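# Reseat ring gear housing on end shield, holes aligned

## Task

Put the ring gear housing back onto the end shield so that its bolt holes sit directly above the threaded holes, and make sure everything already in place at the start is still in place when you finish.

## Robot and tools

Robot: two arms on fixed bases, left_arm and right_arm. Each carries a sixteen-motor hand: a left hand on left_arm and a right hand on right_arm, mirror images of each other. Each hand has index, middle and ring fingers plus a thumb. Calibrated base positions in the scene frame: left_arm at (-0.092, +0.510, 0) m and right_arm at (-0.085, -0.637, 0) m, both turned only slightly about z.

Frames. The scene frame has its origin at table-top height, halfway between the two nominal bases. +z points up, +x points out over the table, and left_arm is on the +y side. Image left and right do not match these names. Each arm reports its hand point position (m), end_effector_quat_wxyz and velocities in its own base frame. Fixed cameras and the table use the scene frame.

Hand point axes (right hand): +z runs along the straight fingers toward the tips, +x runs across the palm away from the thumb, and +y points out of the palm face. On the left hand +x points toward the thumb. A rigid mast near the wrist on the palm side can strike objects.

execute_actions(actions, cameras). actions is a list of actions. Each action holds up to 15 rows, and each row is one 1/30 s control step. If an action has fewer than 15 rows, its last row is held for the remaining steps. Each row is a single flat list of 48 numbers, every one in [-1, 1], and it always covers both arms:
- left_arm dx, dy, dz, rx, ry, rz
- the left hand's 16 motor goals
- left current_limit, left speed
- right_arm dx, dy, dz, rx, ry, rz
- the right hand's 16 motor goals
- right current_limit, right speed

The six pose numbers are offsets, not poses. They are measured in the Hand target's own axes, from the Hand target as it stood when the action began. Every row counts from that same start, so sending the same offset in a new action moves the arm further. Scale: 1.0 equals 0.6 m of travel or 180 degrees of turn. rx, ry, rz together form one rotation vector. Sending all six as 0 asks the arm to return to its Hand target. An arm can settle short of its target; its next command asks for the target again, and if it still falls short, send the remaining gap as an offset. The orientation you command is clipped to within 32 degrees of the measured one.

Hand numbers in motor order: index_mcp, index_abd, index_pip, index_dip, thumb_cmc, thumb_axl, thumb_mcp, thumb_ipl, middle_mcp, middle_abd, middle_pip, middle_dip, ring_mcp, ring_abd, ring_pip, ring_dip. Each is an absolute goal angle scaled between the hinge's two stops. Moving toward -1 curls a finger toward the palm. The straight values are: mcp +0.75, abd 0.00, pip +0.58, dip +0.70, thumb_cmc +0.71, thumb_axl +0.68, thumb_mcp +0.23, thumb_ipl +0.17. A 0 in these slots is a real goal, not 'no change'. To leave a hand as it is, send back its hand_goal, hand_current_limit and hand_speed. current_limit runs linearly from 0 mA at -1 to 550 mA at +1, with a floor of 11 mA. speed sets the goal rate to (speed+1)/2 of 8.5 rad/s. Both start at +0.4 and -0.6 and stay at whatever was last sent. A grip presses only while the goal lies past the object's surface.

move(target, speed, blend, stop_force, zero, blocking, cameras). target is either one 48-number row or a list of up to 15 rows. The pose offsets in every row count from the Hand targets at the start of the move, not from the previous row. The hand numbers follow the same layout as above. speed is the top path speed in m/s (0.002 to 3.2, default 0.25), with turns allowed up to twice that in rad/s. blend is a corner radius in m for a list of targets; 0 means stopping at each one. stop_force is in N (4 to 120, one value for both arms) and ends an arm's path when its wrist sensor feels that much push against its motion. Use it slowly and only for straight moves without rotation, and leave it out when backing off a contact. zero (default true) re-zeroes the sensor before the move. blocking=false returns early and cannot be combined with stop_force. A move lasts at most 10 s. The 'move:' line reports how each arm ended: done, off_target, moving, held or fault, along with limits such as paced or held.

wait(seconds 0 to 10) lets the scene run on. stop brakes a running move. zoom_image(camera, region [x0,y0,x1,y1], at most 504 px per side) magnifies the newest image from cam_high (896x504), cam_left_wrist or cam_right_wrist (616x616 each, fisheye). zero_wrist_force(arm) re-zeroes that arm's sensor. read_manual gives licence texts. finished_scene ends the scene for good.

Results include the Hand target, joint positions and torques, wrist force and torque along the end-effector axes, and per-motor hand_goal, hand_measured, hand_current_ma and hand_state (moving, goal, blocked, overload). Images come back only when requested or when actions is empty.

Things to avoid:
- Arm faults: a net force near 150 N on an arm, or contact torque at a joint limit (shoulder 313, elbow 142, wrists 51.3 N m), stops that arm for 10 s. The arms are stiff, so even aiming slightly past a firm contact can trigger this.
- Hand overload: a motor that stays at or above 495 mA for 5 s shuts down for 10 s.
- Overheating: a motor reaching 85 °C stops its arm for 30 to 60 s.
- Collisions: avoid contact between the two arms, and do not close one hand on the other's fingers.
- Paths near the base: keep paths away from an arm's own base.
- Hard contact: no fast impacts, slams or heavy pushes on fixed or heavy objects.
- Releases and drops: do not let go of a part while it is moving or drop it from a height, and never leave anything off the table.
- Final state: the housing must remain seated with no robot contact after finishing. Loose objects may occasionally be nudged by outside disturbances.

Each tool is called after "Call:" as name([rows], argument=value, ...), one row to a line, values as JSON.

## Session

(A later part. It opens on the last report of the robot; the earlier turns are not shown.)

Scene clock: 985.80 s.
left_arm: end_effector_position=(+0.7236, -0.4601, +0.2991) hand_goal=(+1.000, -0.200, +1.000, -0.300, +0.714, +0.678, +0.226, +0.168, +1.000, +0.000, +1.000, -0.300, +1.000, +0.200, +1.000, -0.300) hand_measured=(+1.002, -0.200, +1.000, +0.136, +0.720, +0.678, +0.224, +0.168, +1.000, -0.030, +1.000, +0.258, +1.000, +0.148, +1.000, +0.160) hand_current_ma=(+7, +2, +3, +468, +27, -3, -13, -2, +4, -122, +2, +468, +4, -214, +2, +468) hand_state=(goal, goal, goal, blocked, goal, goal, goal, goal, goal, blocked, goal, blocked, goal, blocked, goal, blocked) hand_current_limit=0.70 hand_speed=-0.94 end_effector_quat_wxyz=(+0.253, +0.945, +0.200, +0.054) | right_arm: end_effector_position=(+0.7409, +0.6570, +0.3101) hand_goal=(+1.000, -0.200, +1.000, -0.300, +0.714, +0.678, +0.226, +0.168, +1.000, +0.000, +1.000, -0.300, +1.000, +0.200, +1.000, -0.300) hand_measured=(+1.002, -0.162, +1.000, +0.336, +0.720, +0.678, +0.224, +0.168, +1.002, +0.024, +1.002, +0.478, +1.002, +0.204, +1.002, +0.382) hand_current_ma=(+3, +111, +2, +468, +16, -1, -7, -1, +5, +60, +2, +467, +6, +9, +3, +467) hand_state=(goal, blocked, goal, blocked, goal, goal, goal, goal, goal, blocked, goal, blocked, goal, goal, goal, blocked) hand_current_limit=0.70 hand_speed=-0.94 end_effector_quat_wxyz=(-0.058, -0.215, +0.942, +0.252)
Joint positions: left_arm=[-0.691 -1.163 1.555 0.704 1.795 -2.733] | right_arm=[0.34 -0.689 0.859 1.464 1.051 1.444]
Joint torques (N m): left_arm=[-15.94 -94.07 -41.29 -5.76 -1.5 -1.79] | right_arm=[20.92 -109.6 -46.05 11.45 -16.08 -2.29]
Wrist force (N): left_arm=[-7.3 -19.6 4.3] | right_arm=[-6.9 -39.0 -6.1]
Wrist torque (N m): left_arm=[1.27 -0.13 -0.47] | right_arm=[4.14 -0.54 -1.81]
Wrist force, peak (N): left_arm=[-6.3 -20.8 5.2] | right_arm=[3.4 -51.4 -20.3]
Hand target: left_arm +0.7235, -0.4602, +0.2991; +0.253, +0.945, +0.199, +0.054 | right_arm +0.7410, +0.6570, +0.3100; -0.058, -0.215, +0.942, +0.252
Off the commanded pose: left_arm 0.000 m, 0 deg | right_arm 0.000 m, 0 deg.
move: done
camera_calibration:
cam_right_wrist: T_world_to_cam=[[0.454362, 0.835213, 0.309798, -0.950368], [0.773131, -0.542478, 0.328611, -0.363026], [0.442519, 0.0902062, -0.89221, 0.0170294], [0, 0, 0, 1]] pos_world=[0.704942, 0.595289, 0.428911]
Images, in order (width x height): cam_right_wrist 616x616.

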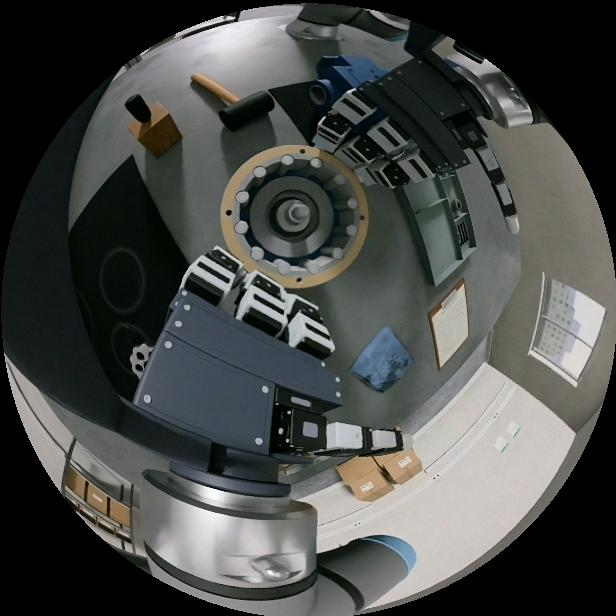

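Call:
move([
  [0.0097,0.0072,0.0042,0,-0.0278,0.0481,1.0,-0.2,1.0,-0.3,0.714,0.678,0.226,0.168,1.0,0,1.0,-0.3,1.0,0.2,1.0,-0.3,0.7,-0.94,0.0068,-0.0058,-0.0033,0,-0.0278,0.0481,1.0,-0.2,1.0,-0.3,0.714,0.678,0.226,0.168,1.0,0,1.0,-0.3,1.0,0.2,1.0,-0.3,0.7,-0.94],
  [0.0180,0.0157,0.0091,0,-0.0556,0.0962,1.0,-0.2,1.0,-0.3,0.714,0.678,0.226,0.168,1.0,0,1.0,-0.3,1.0,0.2,1.0,-0.3,0.7,-0.94,0.0147,-0.0102,-0.0059,0,-0.0556,0.0962,1.0,-0.2,1.0,-0.3,0.714,0.678,0.226,0.168,1.0,0,1.0,-0.3,1.0,0.2,1.0,-0.3,0.7,-0.94],
], speed=0.04, cameras=["all"])

Call:
zoom_image(camera="cam_right_wrist", region=[190, 110, 390, 310])

Call:
zoom_image(camera="cam_left_wrist", region=[230, 90, 430, 290])

Call:
zoom_image(camera="cam_high", region=[500, 200, 620, 320])

Scene clock: 996.80 s.
left_arm: end_effector_position=(+0.7379, -0.4657, +0.2991) hand_goal=(+1.000, -0.200, +1.000, -0.300, +0.714, +0.678, +0.226, +0.168, +1.000, +0.000, +1.000, -0.300, +1.000, +0.200, +1.000, -0.300) hand_measured=(+1.002, -0.210, +1.002, +0.136, +0.720, +0.678, +0.224, +0.168, +1.002, -0.042, +1.000, +0.258, +1.002, +0.136, +1.000, +0.154) hand_current_ma=(+8, -39, +4, +468, +27, -3, -13, -2, +6, -173, +3, +468, +5, -261, +3, +468) hand_state=(goal, goal, goal, blocked, goal, goal, goal, goal, goal, blocked, goal, blocked, goal, blocked, goal, blocked) hand_current_limit=0.70 hand_speed=-0.94 end_effector_quat_wxyz=(+0.258, +0.966, +0.032, +0.009) | right_arm: end_effector_position=(+0.7360, +0.6468, +0.3101) hand_goal=(+1.000, -0.200, +1.000, -0.300, +0.714, +0.678, +0.226, +0.168, +1.000, +0.000, +1.000, -0.300, +1.000, +0.200, +1.000, -0.300) hand_measured=(+1.002, -0.158, +1.002, +0.336, +0.720, +0.678, +0.224, +0.168, +1.004, +0.026, +1.002, +0.478, +1.004, +0.206, +1.002, +0.398) hand_current_ma=(+3, +120, +2, +467, +16, -1, -7, -1, +8, +69, +3, +468, +7, +14, +3, +467) hand_state=(goal, blocked, goal, blocked, goal, goal, goal, goal, goal, blocked, goal, blocked, goal, goal, goal, blocked) hand_current_limit=0.70 hand_speed=-0.94 end_effector_quat_wxyz=(-0.013, -0.049, +0.965, +0.258)
Joint positions: left_arm=[-0.602 -1.042 1.398 0.872 1.973 -2.31] | right_arm=[0.345 -0.845 1.095 1.183 1.065 1.851]
Joint torques (N m): left_arm=[-21.52 -104.13 -42.45 -5.42 1.94 -1.47] | right_arm=[48.55 -99.52 -52.53 4.84 -17.17 -2.61]
Wrist force (N): left_arm=[-9.0 -22.8 3.3] | right_arm=[-4.3 -44.1 -11.1]
Wrist torque (N m): left_arm=[1.67 -0.32 -0.64] | right_arm=[5.22 -0.12 -1.53]
Wrist force, peak (N): left_arm=[-6.3 -27.7 -3.6] | right_arm=[-6.2 -46.0 -12.3]
Hand target: left_arm +0.7378, -0.4658, +0.2990; +0.258, +0.966, +0.032, +0.009 | right_arm +0.7361, +0.6468, +0.3100; -0.013, -0.049, +0.965, +0.258
Off the commanded pose: left_arm 0.000 m, 0 deg | right_arm 0.000 m, 0 deg.
move: done
camera_calibration:
cam_left_wrist: T_world_to_cam=[[-0.832218, 0.450944, -0.322587, 0.884733], [0.332052, 0.871301, 0.361354, 0.00320274], [0.444021, 0.193609, -0.874849, 0.151129], [0, 0, 0, 1]] pos_world=[0.668123, -0.431016, 0.416461]
cam_right_wrist: T_world_to_cam=[[0.712367, 0.629595, 0.31007, -0.996524], [0.540923, -0.774061, 0.328987, -0.0441069], [0.447142, -0.0666352, -0.891978, 0.118063], [0, 0, 0, 1]] pos_world=[0.680958, 0.601132, 0.428813]

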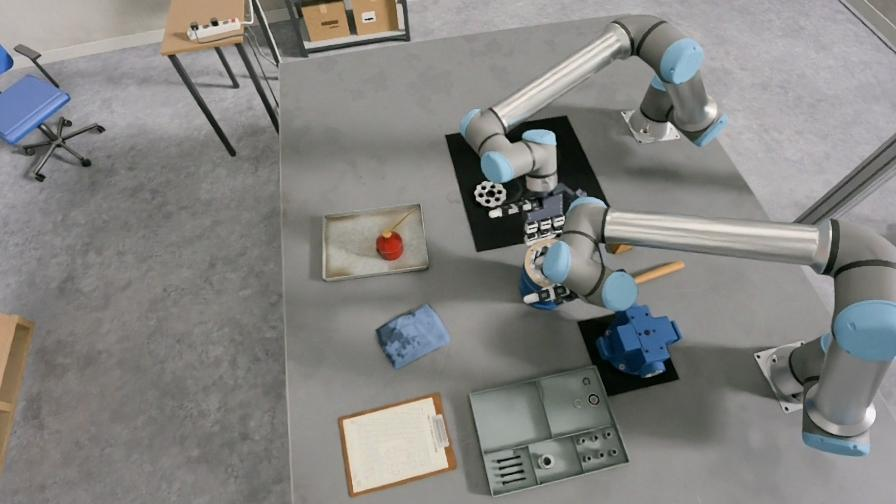

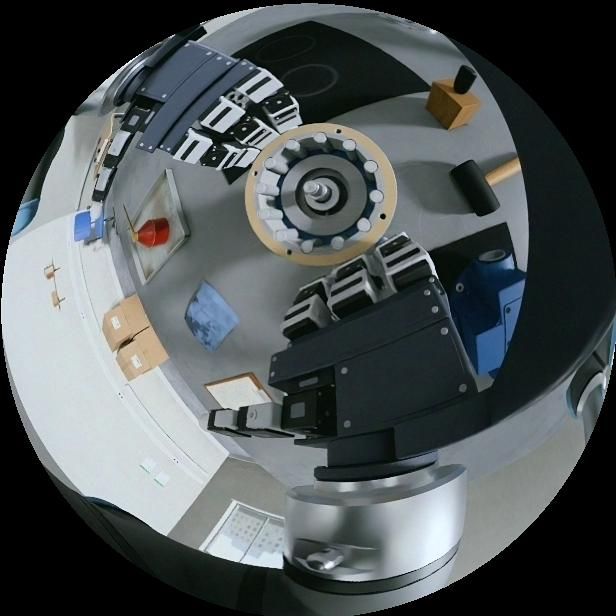

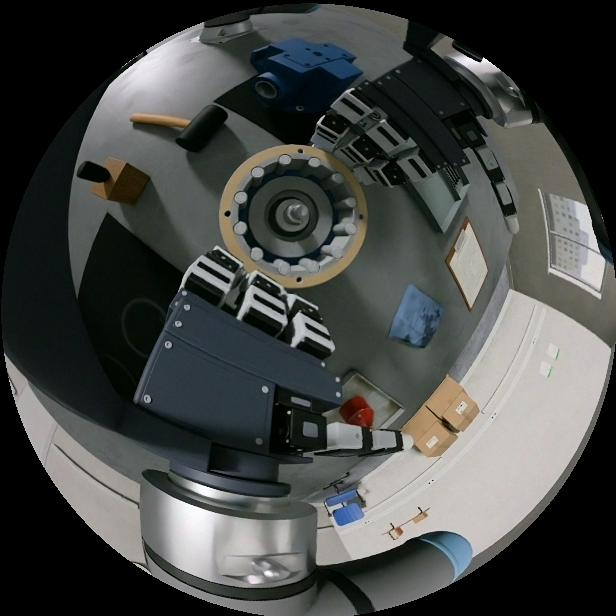

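Scaled by 2.520 from the camera's 616x616 image, which has a finer 880x880 frame.

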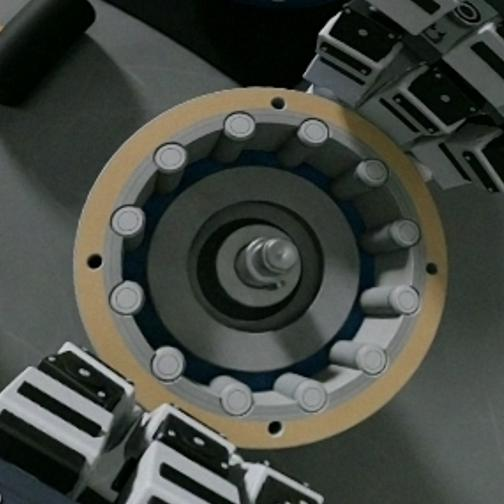

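Scaled by 2.520 from the camera's 616x616 image, which has a finer 880x880 frame.

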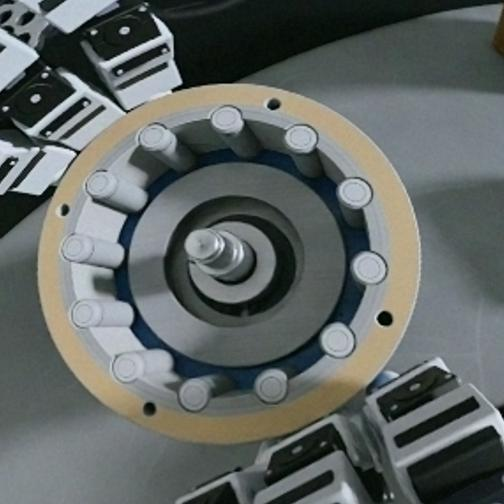

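Scaled by 4.200 from the camera's 896x504 image, which has a finer 1280x720 frame.

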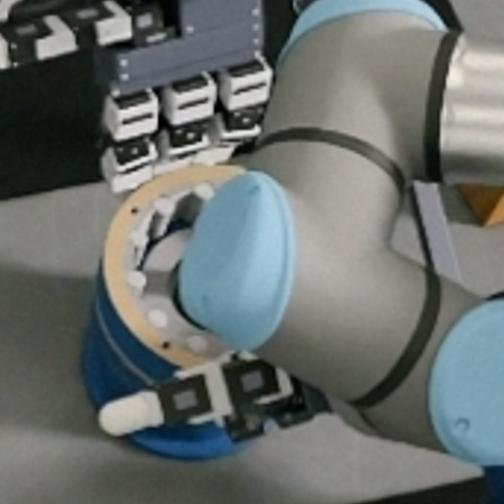

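Call:
move([
  [0,0,0,0,0,0,1.0,-0.2,1.0,1.0,0.714,0.678,0.226,0.168,1.0,0,1.0,1.0,1.0,0.2,1.0,1.0,0.4,-0.9,0,0,0,0,0,0,1.0,-0.2,1.0,1.0,0.714,0.678,0.226,0.168,1.0,0,1.0,1.0,1.0,0.2,1.0,1.0,0.4,-0.9],
  [0,-0.0276,-0.0159,0,0,0,1.0,-0.2,1.0,1.0,0.714,0.678,0.226,0.168,1.0,0,1.0,1.0,1.0,0.2,1.0,1.0,0.4,-0.9,0,-0.0446,-0.0258,0,0,0,1.0,-0.2,1.0,1.0,0.714,0.678,0.226,0.168,1.0,0,1.0,1.0,1.0,0.2,1.0,1.0,0.4,-0.9],
  [-0.0240,-0.0329,-0.0190,0,0.0347,-0.0601,1.0,-0.2,1.0,1.0,0.714,0.678,0.226,0.168,1.0,0,1.0,1.0,1.0,0.2,1.0,1.0,0.4,-0.9,-0.0137,-0.0355,-0.0205,0,0.0347,-0.0601,1.0,-0.2,1.0,1.0,0.714,0.678,0.226,0.168,1.0,0,1.0,1.0,1.0,0.2,1.0,1.0,0.4,-0.9],
  [-0.0455,-0.0342,-0.0198,0,0.0694,-0.1203,1.0,-0.2,1.0,1.0,0.714,0.678,0.226,0.168,1.0,0,1.0,1.0,1.0,0.2,1.0,1.0,0.4,-0.9,-0.0295,-0.0232,-0.0134,0,0.0694,-0.1203,1.0,-0.2,1.0,1.0,0.714,0.678,0.226,0.168,1.0,0,1.0,1.0,1.0,0.2,1.0,1.0,0.4,-0.9],
], speed=0.07, cameras=["cam_high"])

Call:
zoom_image(camera="cam_high", region=[500, 200, 620, 320])

Scene clock: 1028.10 s.
left_arm: end_effector_position=(+0.7089, -0.4440, +0.2991) hand_goal=(+1.000, -0.200, +1.000, +1.000, +0.714, +0.678, +0.226, +0.168, +1.000, +0.000, +1.000, +1.000, +1.000, +0.200, +1.000, +1.000) hand_measured=(+1.000, -0.198, +1.000, +0.998, +0.720, +0.678, +0.224, +0.168, +1.000, -0.002, +1.000, +0.996, +1.000, +0.196, +1.000, +0.996) hand_current_ma=(+0, +5, +1, -12, +27, -3, -13, -2, +1, -7, +1, -14, -3, -16, +1, -15) hand_state=(goal, goal, goal, goal, goal, goal, goal, goal, goal, goal, goal, goal, goal, goal, goal, goal) hand_current_limit=0.40 hand_speed=-0.90 end_effector_quat_wxyz=(+0.250, +0.936, +0.240, +0.065) | right_arm: end_effector_position=(+0.7553, +0.6327, +0.3098) hand_goal=(+1.000, -0.200, +1.000, +1.000, +0.714, +0.678, +0.226, +0.168, +1.000, +0.000, +1.000, +1.000, +1.000, +0.200, +1.000, +1.000) hand_measured=(+0.998, -0.196, +1.000, +0.998, +0.720, +0.678, +0.224, +0.168, +1.000, +0.004, +1.000, +0.996, +1.000, +0.200, +1.000, +0.998) hand_current_ma=(-3, +9, +0, -6, +16, -1, -7, -1, +0, +5, +0, -8, +0, +0, +0, -6) hand_state=(goal, goal, goal, goal, goal, goal, goal, goal, goal, goal, goal, goal, goal, goal, goal, goal) hand_current_limit=0.40 hand_speed=-0.90 end_effector_quat_wxyz=(-0.069, -0.256, +0.931, +0.249)
Joint positions: left_arm=[-0.712 -1.212 1.62 0.667 1.745 -2.83] | right_arm=[0.311 -0.648 0.797 1.55 1.063 1.312]
Joint torques (N m): left_arm=[10.22 -61.06 -43.86 5.46 1.92 -0.44] | right_arm=[8.12 -129.71 -31.69 3.83 -3.58 0.68]
Wrist force (N): left_arm=[-1.4 -0.8 0.3] | right_arm=[-0.2 -0.4 -1.0]
Wrist torque (N m): left_arm=[-0.16 0.18 -0.37] | right_arm=[-0.09 0.10 -0.10]
Wrist force, peak (N): left_arm=[-8.4 -23.0 2.2] | right_arm=[-4.0 -45.4 -11.9]
Hand target: left_arm +0.7090, -0.4439, +0.2991; +0.250, +0.936, +0.241, +0.065 | right_arm +0.7553, +0.6326, +0.3100; -0.069, -0.256, +0.931, +0.249
Off the commanded pose: left_arm 0.000 m, 0 deg | right_arm 0.000 m, 0 deg.
move: done
Images, in order (width x height): cam_high 896x504.

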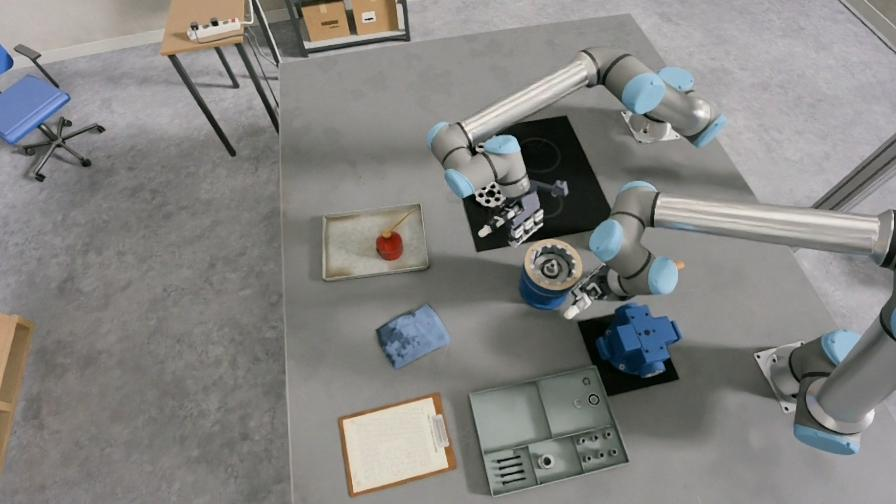

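Scaled by 4.200 from the camera's 896x504 image, which has a finer 1280x720 frame.

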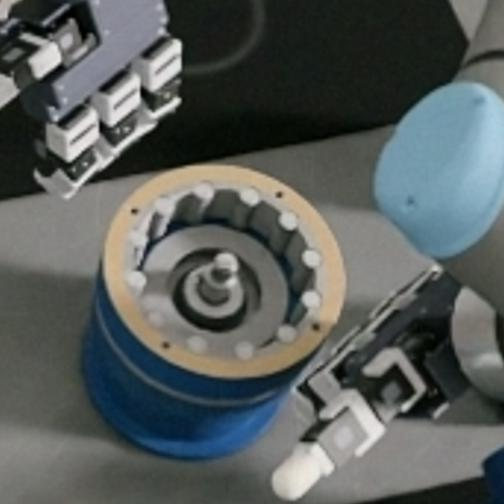

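Call:
move([
  [0,0.0361,0.0208,0,0,0,1.0,-0.2,1.0,1.0,0.714,0.678,0.226,0.168,1.0,0,1.0,1.0,1.0,0.2,1.0,1.0,0.4,-0.94,0,0.0361,0.0208,0,0,0,1.0,-0.2,1.0,1.0,0.714,0.678,0.226,0.168,1.0,0,1.0,1.0,1.0,0.2,1.0,1.0,0.4,-0.94],
  [0,0.0361,0.0208,0,0,0,1.0,-0.2,1.0,-0.1,0.714,0.678,0.226,0.168,1.0,0,1.0,-0.1,1.0,0.2,1.0,-0.1,0.5,-0.94,0,0.0361,0.0208,0,0,0,1.0,-0.2,1.0,-0.1,0.714,0.678,0.226,0.168,1.0,0,1.0,-0.1,1.0,0.2,1.0,-0.1,0.5,-0.94],
], speed=0.05)

Scene clock: 1040.97 s.
left_arm: end_effector_position=(+0.7210, -0.4658, +0.2991) hand_goal=(+1.000, -0.200, +1.000, -0.100, +0.714, +0.678, +0.226, +0.168, +1.000, +0.000, +1.000, -0.100, +1.000, +0.200, +1.000, -0.100) hand_measured=(+1.000, -0.198, +1.000, +0.292, +0.720, +0.678, +0.224, +0.168, +1.000, -0.002, +1.000, +0.394, +1.000, +0.196, +1.000, +0.318) hand_current_ma=(+4, +6, +2, +413, +27, -3, -13, -2, +4, -6, +2, +413, +3, -13, +1, +413) hand_state=(goal, goal, goal, blocked, goal, goal, goal, goal, goal, goal, goal, blocked, goal, goal, goal, blocked) hand_current_limit=0.50 hand_speed=-0.94 end_effector_quat_wxyz=(+0.250, +0.936, +0.241, +0.065) | right_arm: end_effector_position=(+0.7426, +0.6541, +0.3099) hand_goal=(+1.000, -0.200, +1.000, -0.100, +0.714, +0.678, +0.226, +0.168, +1.000, +0.000, +1.000, -0.100, +1.000, +0.200, +1.000, -0.100) hand_measured=(+1.000, -0.196, +1.000, +0.268, +0.720, +0.678, +0.224, +0.168, +1.000, +0.002, +1.000, +0.366, +1.002, +0.198, +1.000, +0.278) hand_current_ma=(+2, +8, +1, +412, +16, -1, -7, -1, +2, +3, +1, +413, +2, -2, +1, +412) hand_state=(goal, goal, goal, blocked, goal, goal, goal, goal, goal, goal, goal, blocked, goal, goal, goal, blocked) hand_current_limit=0.50 hand_speed=-0.94 end_effector_quat_wxyz=(-0.069, -0.256, +0.931, +0.249)
Joint positions: left_arm=[-0.725 -1.18 1.575 0.679 1.739 -2.842] | right_arm=[0.337 -0.65 0.798 1.537 1.06 1.341]
Joint torques (N m): left_arm=[2.23 -81.77 -43.71 -0.13 1.47 1.48] | right_arm=[-2.86 -110.31 -42.64 6.03 -6.97 -2.48]
Wrist force (N): left_arm=[-1.2 -17.2 1.7] | right_arm=[-0.2 -19.9 1.6]
Wrist torque (N m): left_arm=[1.19 0.18 0.19] | right_arm=[1.54 0.06 -0.41]
Wrist force, peak (N): left_arm=[-1.3 -17.8 1.9] | right_arm=[-0.1 -20.2 1.8]
Hand target: left_arm +0.7210, -0.4658, +0.2991; +0.250, +0.936, +0.241, +0.065 | right_arm +0.7425, +0.6541, +0.3100; -0.069, -0.256, +0.931, +0.249
Off the commanded pose: left_arm 0.000 m, 0 deg | right_arm 0.000 m, 0 deg.
move: done

Call:
move([
  [0.0078,0.0062,0.0036,0,-0.0271,0.0469,1.0,-0.2,1.0,-0.2,0.714,0.678,0.226,0.168,1.0,0,1.0,-0.2,1.0,0.2,1.0,-0.2,0.6,-0.94,0.0088,-0.0051,-0.0029,0,-0.0271,0.0469,1.0,-0.2,1.0,-0.2,0.714,0.678,0.226,0.168,1.0,0,1.0,-0.2,1.0,0.2,1.0,-0.2,0.6,-0.94],
  [0.0142,0.0136,0.0078,0,-0.0542,0.0938,1.0,-0.2,1.0,-0.2,0.714,0.678,0.226,0.168,1.0,0,1.0,-0.2,1.0,0.2,1.0,-0.2,0.6,-0.94,0.0187,-0.0087,-0.0050,0,-0.0542,0.0938,1.0,-0.2,1.0,-0.2,0.714,0.678,0.226,0.168,1.0,0,1.0,-0.2,1.0,0.2,1.0,-0.2,0.6,-0.94],
], speed=0.04, cameras=["all"])

Call:
zoom_image(camera="cam_right_wrist", region=[190, 110, 390, 310])

Call:
zoom_image(camera="cam_left_wrist", region=[230, 90, 430, 290])

Call:
zoom_image(camera="cam_high", region=[500, 200, 620, 320])

Scene clock: 1050.93 s.
left_arm: end_effector_position=(+0.7331, -0.4699, +0.2991) hand_goal=(+1.000, -0.200, +1.000, -0.200, +0.714, +0.678, +0.226, +0.168, +1.000, +0.000, +1.000, -0.200, +1.000, +0.200, +1.000, -0.200) hand_measured=(+1.002, -0.210, +1.000, +0.292, +0.720, +0.678, +0.224, +0.168, +1.002, -0.014, +1.000, +0.386, +1.002, +0.184, +1.000, +0.300) hand_current_ma=(+6, -40, +3, +440, +27, -3, -13, -2, +5, -58, +2, +440, +5, -62, +2, +440) hand_state=(goal, goal, goal, blocked, goal, goal, goal, goal, goal, goal, goal, blocked, goal, goal, goal, blocked) hand_current_limit=0.60 hand_speed=-0.94 end_effector_quat_wxyz=(+0.257, +0.963, +0.079, +0.021) | right_arm: end_effector_position=(+0.7359, +0.6432, +0.3101) hand_goal=(+1.000, -0.200, +1.000, -0.200, +0.714, +0.678, +0.226, +0.168, +1.000, +0.000, +1.000, -0.200, +1.000, +0.200, +1.000, -0.200) hand_measured=(+1.002, -0.190, +1.000, +0.260, +0.720, +0.678, +0.224, +0.168, +1.002, +0.006, +1.000, +0.364, +1.002, +0.202, +1.002, +0.276) hand_current_ma=(+2, +20, +1, +440, +16, -1, -7, -1, +3, +13, +1, +440, +4, +3, +2, +440) hand_state=(goal, goal, goal, blocked, goal, goal, goal, goal, goal, goal, goal, blocked, goal, goal, goal, blocked) hand_current_limit=0.60 hand_speed=-0.94 end_effector_quat_wxyz=(-0.025, -0.095, +0.961, +0.257)
Joint positions: left_arm=[-0.63 -1.077 1.443 0.816 1.929 -2.435] | right_arm=[0.335 -0.814 1.052 1.253 1.054 1.73]
Joint torques (N m): left_arm=[-24.63 -99.58 -40.32 -4.35 2.22 -1.94] | right_arm=[32.7 -102.99 -50.85 6.37 -9.08 -2.19]
Wrist force (N): left_arm=[-2.5 -22.7 2.1] | right_arm=[-1.0 -24.8 4.3]
Wrist torque (N m): left_arm=[1.57 0.11 0.16] | right_arm=[1.72 -0.13 -0.57]
Wrist force, peak (N): left_arm=[-3.1 -23.4 0.6] | right_arm=[-3.9 -29.4 -0.2]
Hand target: left_arm +0.7330, -0.4700, +0.2991; +0.257, +0.963, +0.079, +0.021 | right_arm +0.7360, +0.6432, +0.3100; -0.025, -0.095, +0.961, +0.257
Off the commanded pose: left_arm 0.000 m, 0 deg | right_arm 0.000 m, 0 deg.
move: done
camera_calibration:
cam_left_wrist: T_world_to_cam=[[-0.871662, 0.369094, -0.322452, 0.873074], [0.247073, 0.899126, 0.361287, 0.083767], [0.423273, 0.235251, -0.874927, 0.188932], [0, 0, 0, 1]] pos_world=[0.660359, -0.442009, 0.416562]
cam_right_wrist: T_world_to_cam=[[0.648716, 0.694907, 0.310276, -0.989441], [0.612539, -0.718719, 0.328995, -0.135138], [0.451623, -0.0233684, -0.891903, 0.0867286], [0, 0, 0, 1]] pos_world=[0.685475, 0.59247, 0.428813]

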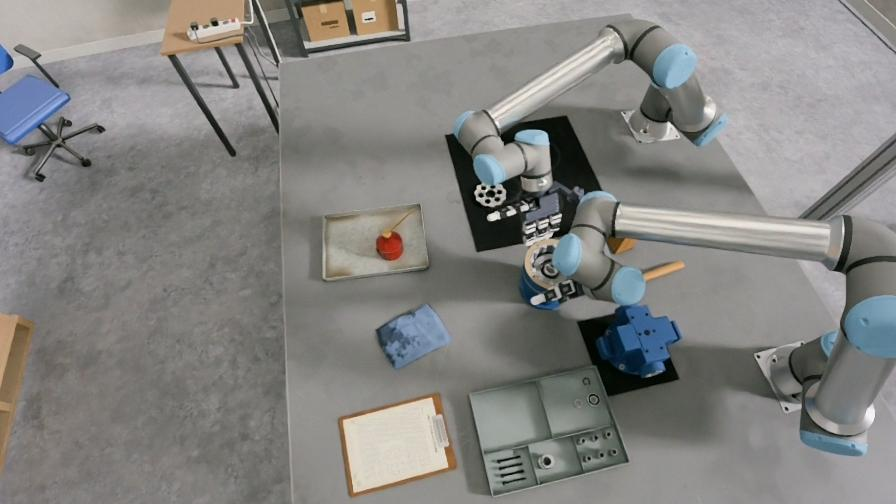

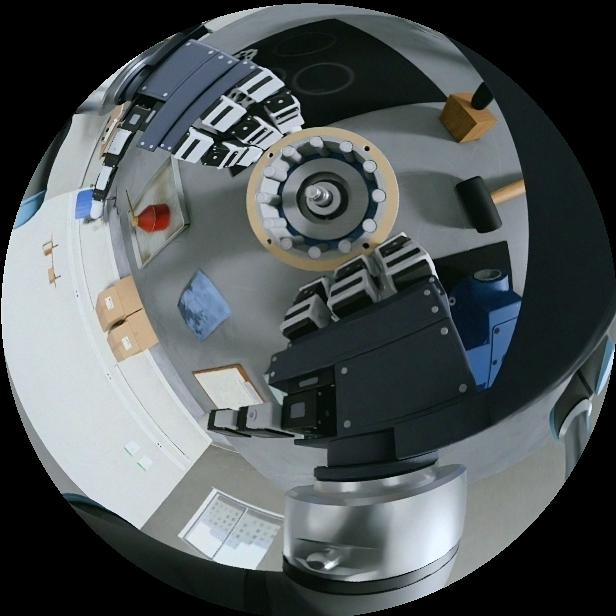

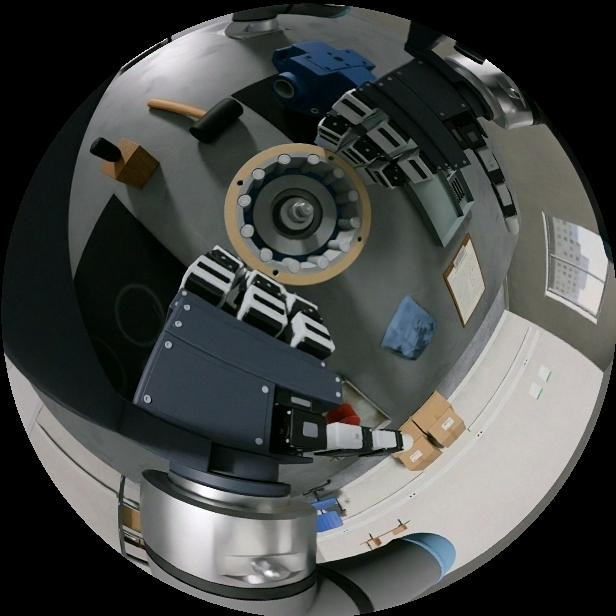

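Scaled by 2.520 from the camera's 616x616 image, which has a finer 880x880 frame.

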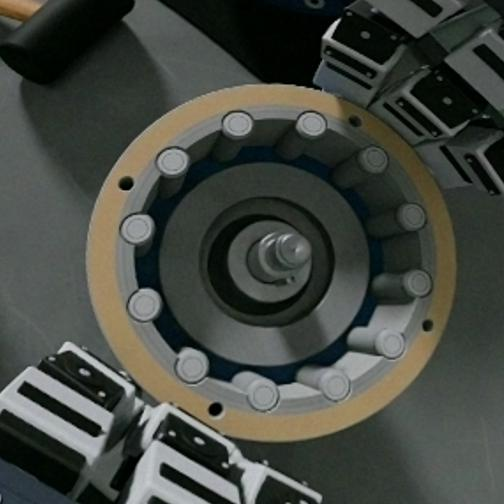

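Scaled by 2.520 from the camera's 616x616 image, which has a finer 880x880 frame.

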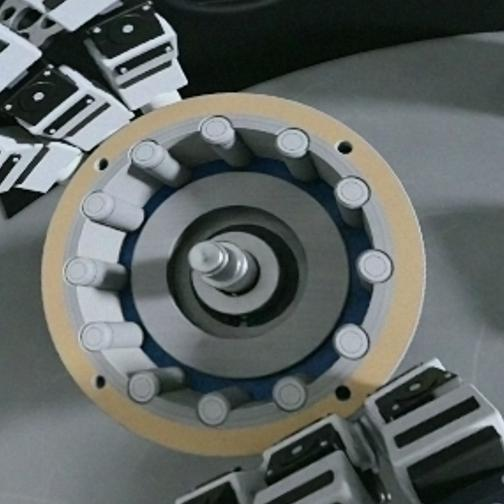

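Scaled by 4.200 from the camera's 896x504 image, which has a finer 1280x720 frame.

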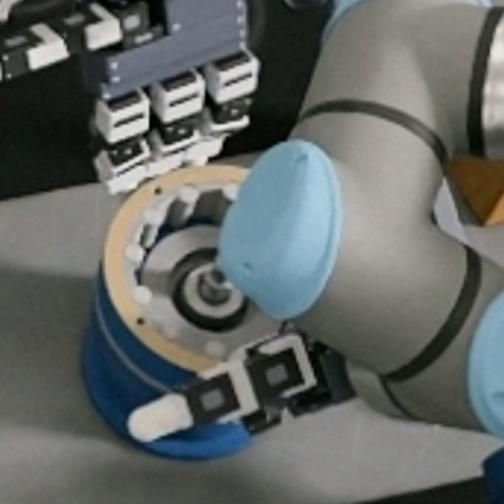

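Call:
move([
  [0,0,0,0,0,0,1.0,-0.2,1.0,1.0,0.714,0.678,0.226,0.168,1.0,0,1.0,1.0,1.0,0.2,1.0,1.0,0.4,-0.94,0,0,0,0,0,0,1.0,-0.2,1.0,1.0,0.714,0.678,0.226,0.168,1.0,0,1.0,1.0,1.0,0.2,1.0,1.0,0.4,-0.94],
  [0,-0.0577,-0.0333,0,0,0,1.0,-0.2,1.0,1.0,0.714,0.678,0.226,0.168,1.0,0,1.0,1.0,1.0,0.2,1.0,1.0,0.4,-0.94,0,-0.0577,-0.0333,0,0,0,1.0,-0.2,1.0,1.0,0.714,0.678,0.226,0.168,1.0,0,1.0,1.0,1.0,0.2,1.0,1.0,0.4,-0.94],
  [0,-0.0200,-0.2155,0,0,0,1.0,-0.2,1.0,1.0,0.714,0.678,0.226,0.168,1.0,0,1.0,1.0,1.0,0.2,1.0,1.0,0.4,-0.94,0,-0.0200,-0.2155,0,0,0,1.0,-0.2,1.0,1.0,0.714,0.678,0.226,0.168,1.0,0,1.0,1.0,1.0,0.2,1.0,1.0,0.4,-0.94],
], speed=[0.05,0.08,0.15], cameras=["all"])

Call:
zoom_image(camera="cam_high", region=[500, 200, 620, 320])

Call:
zoom_image(camera="cam_right_wrist", region=[220, 120, 370, 270])

Call:
zoom_image(camera="cam_left_wrist", region=[250, 100, 400, 250])

Scene clock: 1069.93 s.
left_arm: end_effector_position=(+0.7209, -0.3960, +0.4052) hand_goal=(+1.000, -0.200, +1.000, +1.000, +0.714, +0.678, +0.226, +0.168, +1.000, +0.000, +1.000, +1.000, +1.000, +0.200, +1.000, +1.000) hand_measured=(+1.000, -0.198, +1.000, +0.998, +0.720, +0.678, +0.224, +0.168, +1.000, -0.002, +1.000, +0.996, +1.000, +0.196, +1.000, +0.996) hand_current_ma=(+1, +4, +1, -11, +27, -3, -13, -2, +1, -9, +1, -14, -1, -16, +1, -15) hand_state=(goal, goal, goal, goal, goal, goal, goal, goal, goal, goal, goal, goal, goal, goal, goal, goal) hand_current_limit=0.40 hand_speed=-0.94 end_effector_quat_wxyz=(+0.257, +0.963, +0.079, +0.021) | right_arm: end_effector_position=(+0.7507, +0.5695, +0.4161) hand_goal=(+1.000, -0.200, +1.000, +1.000, +0.714, +0.678, +0.226, +0.168, +1.000, +0.000, +1.000, +1.000, +1.000, +0.200, +1.000, +1.000) hand_measured=(+1.000, -0.196, +1.000, +0.998, +0.720, +0.678, +0.224, +0.168, +1.000, +0.002, +1.000, +0.996, +1.000, +0.198, +1.000, +0.998) hand_current_ma=(-1, +9, +0, -6, +16, -1, -7, -1, +0, +4, +0, -8, +0, -2, +0, -6) hand_state=(goal, goal, goal, goal, goal, goal, goal, goal, goal, goal, goal, goal, goal, goal, goal, goal) hand_current_limit=0.40 hand_speed=-0.94 end_effector_quat_wxyz=(-0.025, -0.095, +0.961, +0.257)
Joint positions: left_arm=[-0.551 -1.184 1.413 0.981 1.957 -2.357] | right_arm=[0.246 -0.889 1.003 1.427 1.049 1.628]
Joint torques (N m): left_arm=[-12.43 -77.93 -33.91 4.49 -1.37 -1.97] | right_arm=[22.43 -82.75 -34.21 5.4 -1.62 2.66]
Wrist force (N): left_arm=[-1.5 -1.8 0.0] | right_arm=[-0.4 -0.5 -0.9]
Wrist torque (N m): left_arm=[-0.25 0.18 -0.34] | right_arm=[-0.09 0.11 0.06]
Wrist force, peak (N): left_arm=[-2.2 -23.3 1.0] | right_arm=[-0.8 -24.9 4.1]
Hand target: left_arm +0.7209, -0.3960, +0.4052; +0.257, +0.963, +0.079, +0.021 | right_arm +0.7506, +0.5697, +0.4160; -0.025, -0.095, +0.961, +0.257
Off the commanded pose: left_arm 0.000 m, 0 deg | right_arm 0.000 m, 0 deg.
move: done
camera_calibration:
cam_left_wrist: T_world_to_cam=[[-0.871559, 0.369152, -0.322665, 0.869409], [0.247075, 0.899126, 0.361284, -0.0179601], [0.423485, 0.235157, -0.87485, 0.269241], [0, 0, 0, 1]] pos_world=[0.648159, -0.368109, 0.522561]
cam_right_wrist: T_world_to_cam=[[0.648809, 0.694765, 0.310399, -0.980773], [0.612381, -0.718857, 0.32899, -0.231862], [0.451704, -0.0233696, -0.891862, 0.172786], [0, 0, 0, 1]] pos_world=[0.700274, 0.518769, 0.534813]

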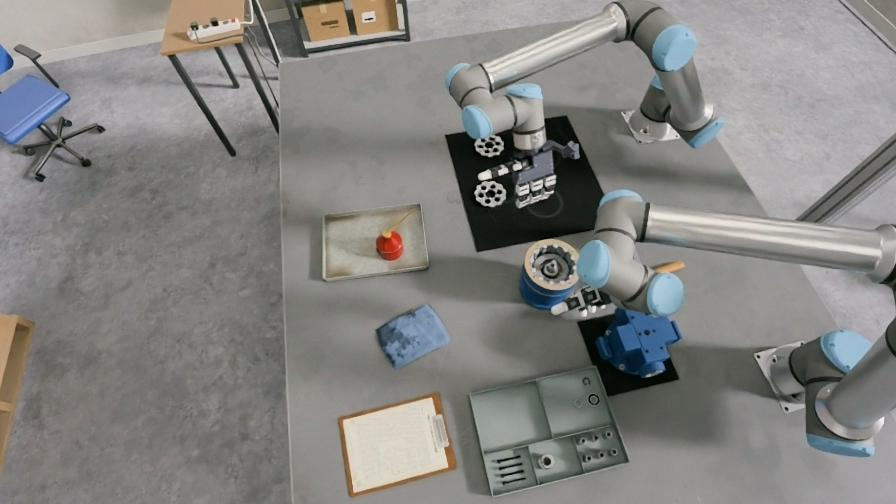

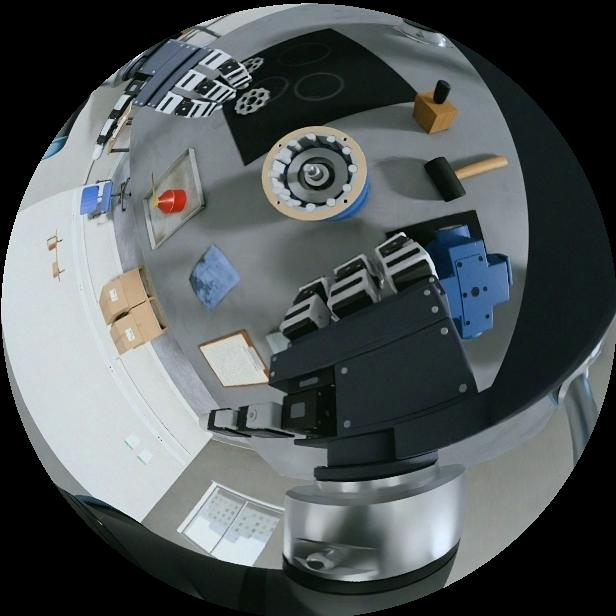

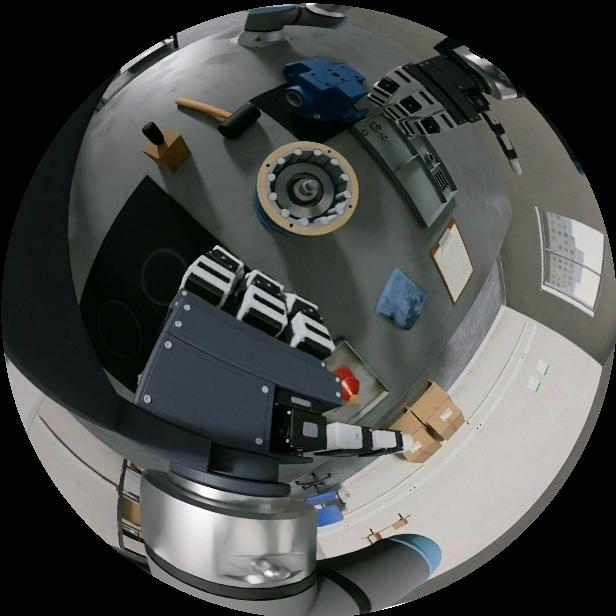

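Scaled by 4.200 from the camera's 896x504 image, which has a finer 1280x720 frame.

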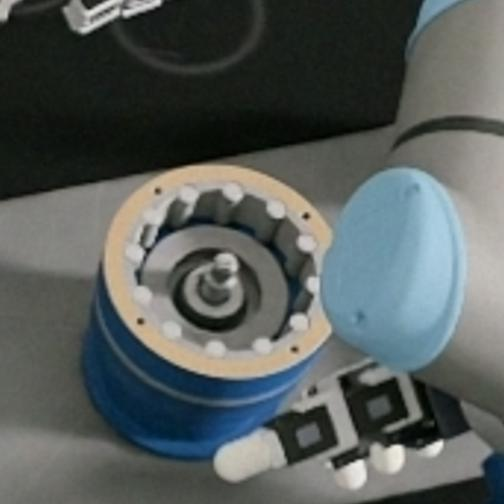

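Scaled by 3.360 from the camera's 616x616 image, which has a finer 880x880 frame.

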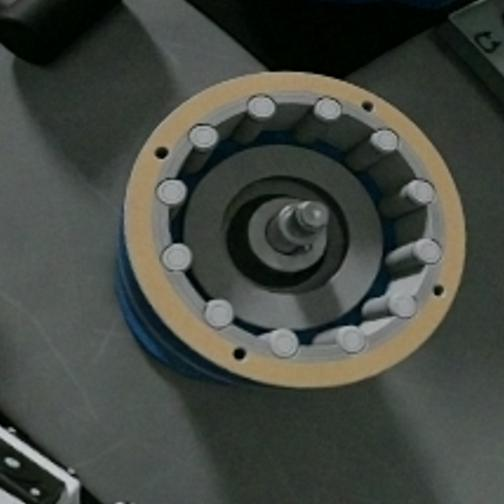

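Scaled by 3.360 from the camera's 616x616 image, which has a finer 880x880 frame.

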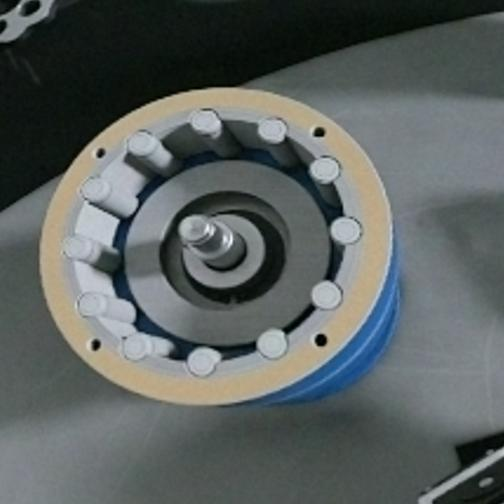

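Call:
finished_scene()

The scene is finished: the task was done.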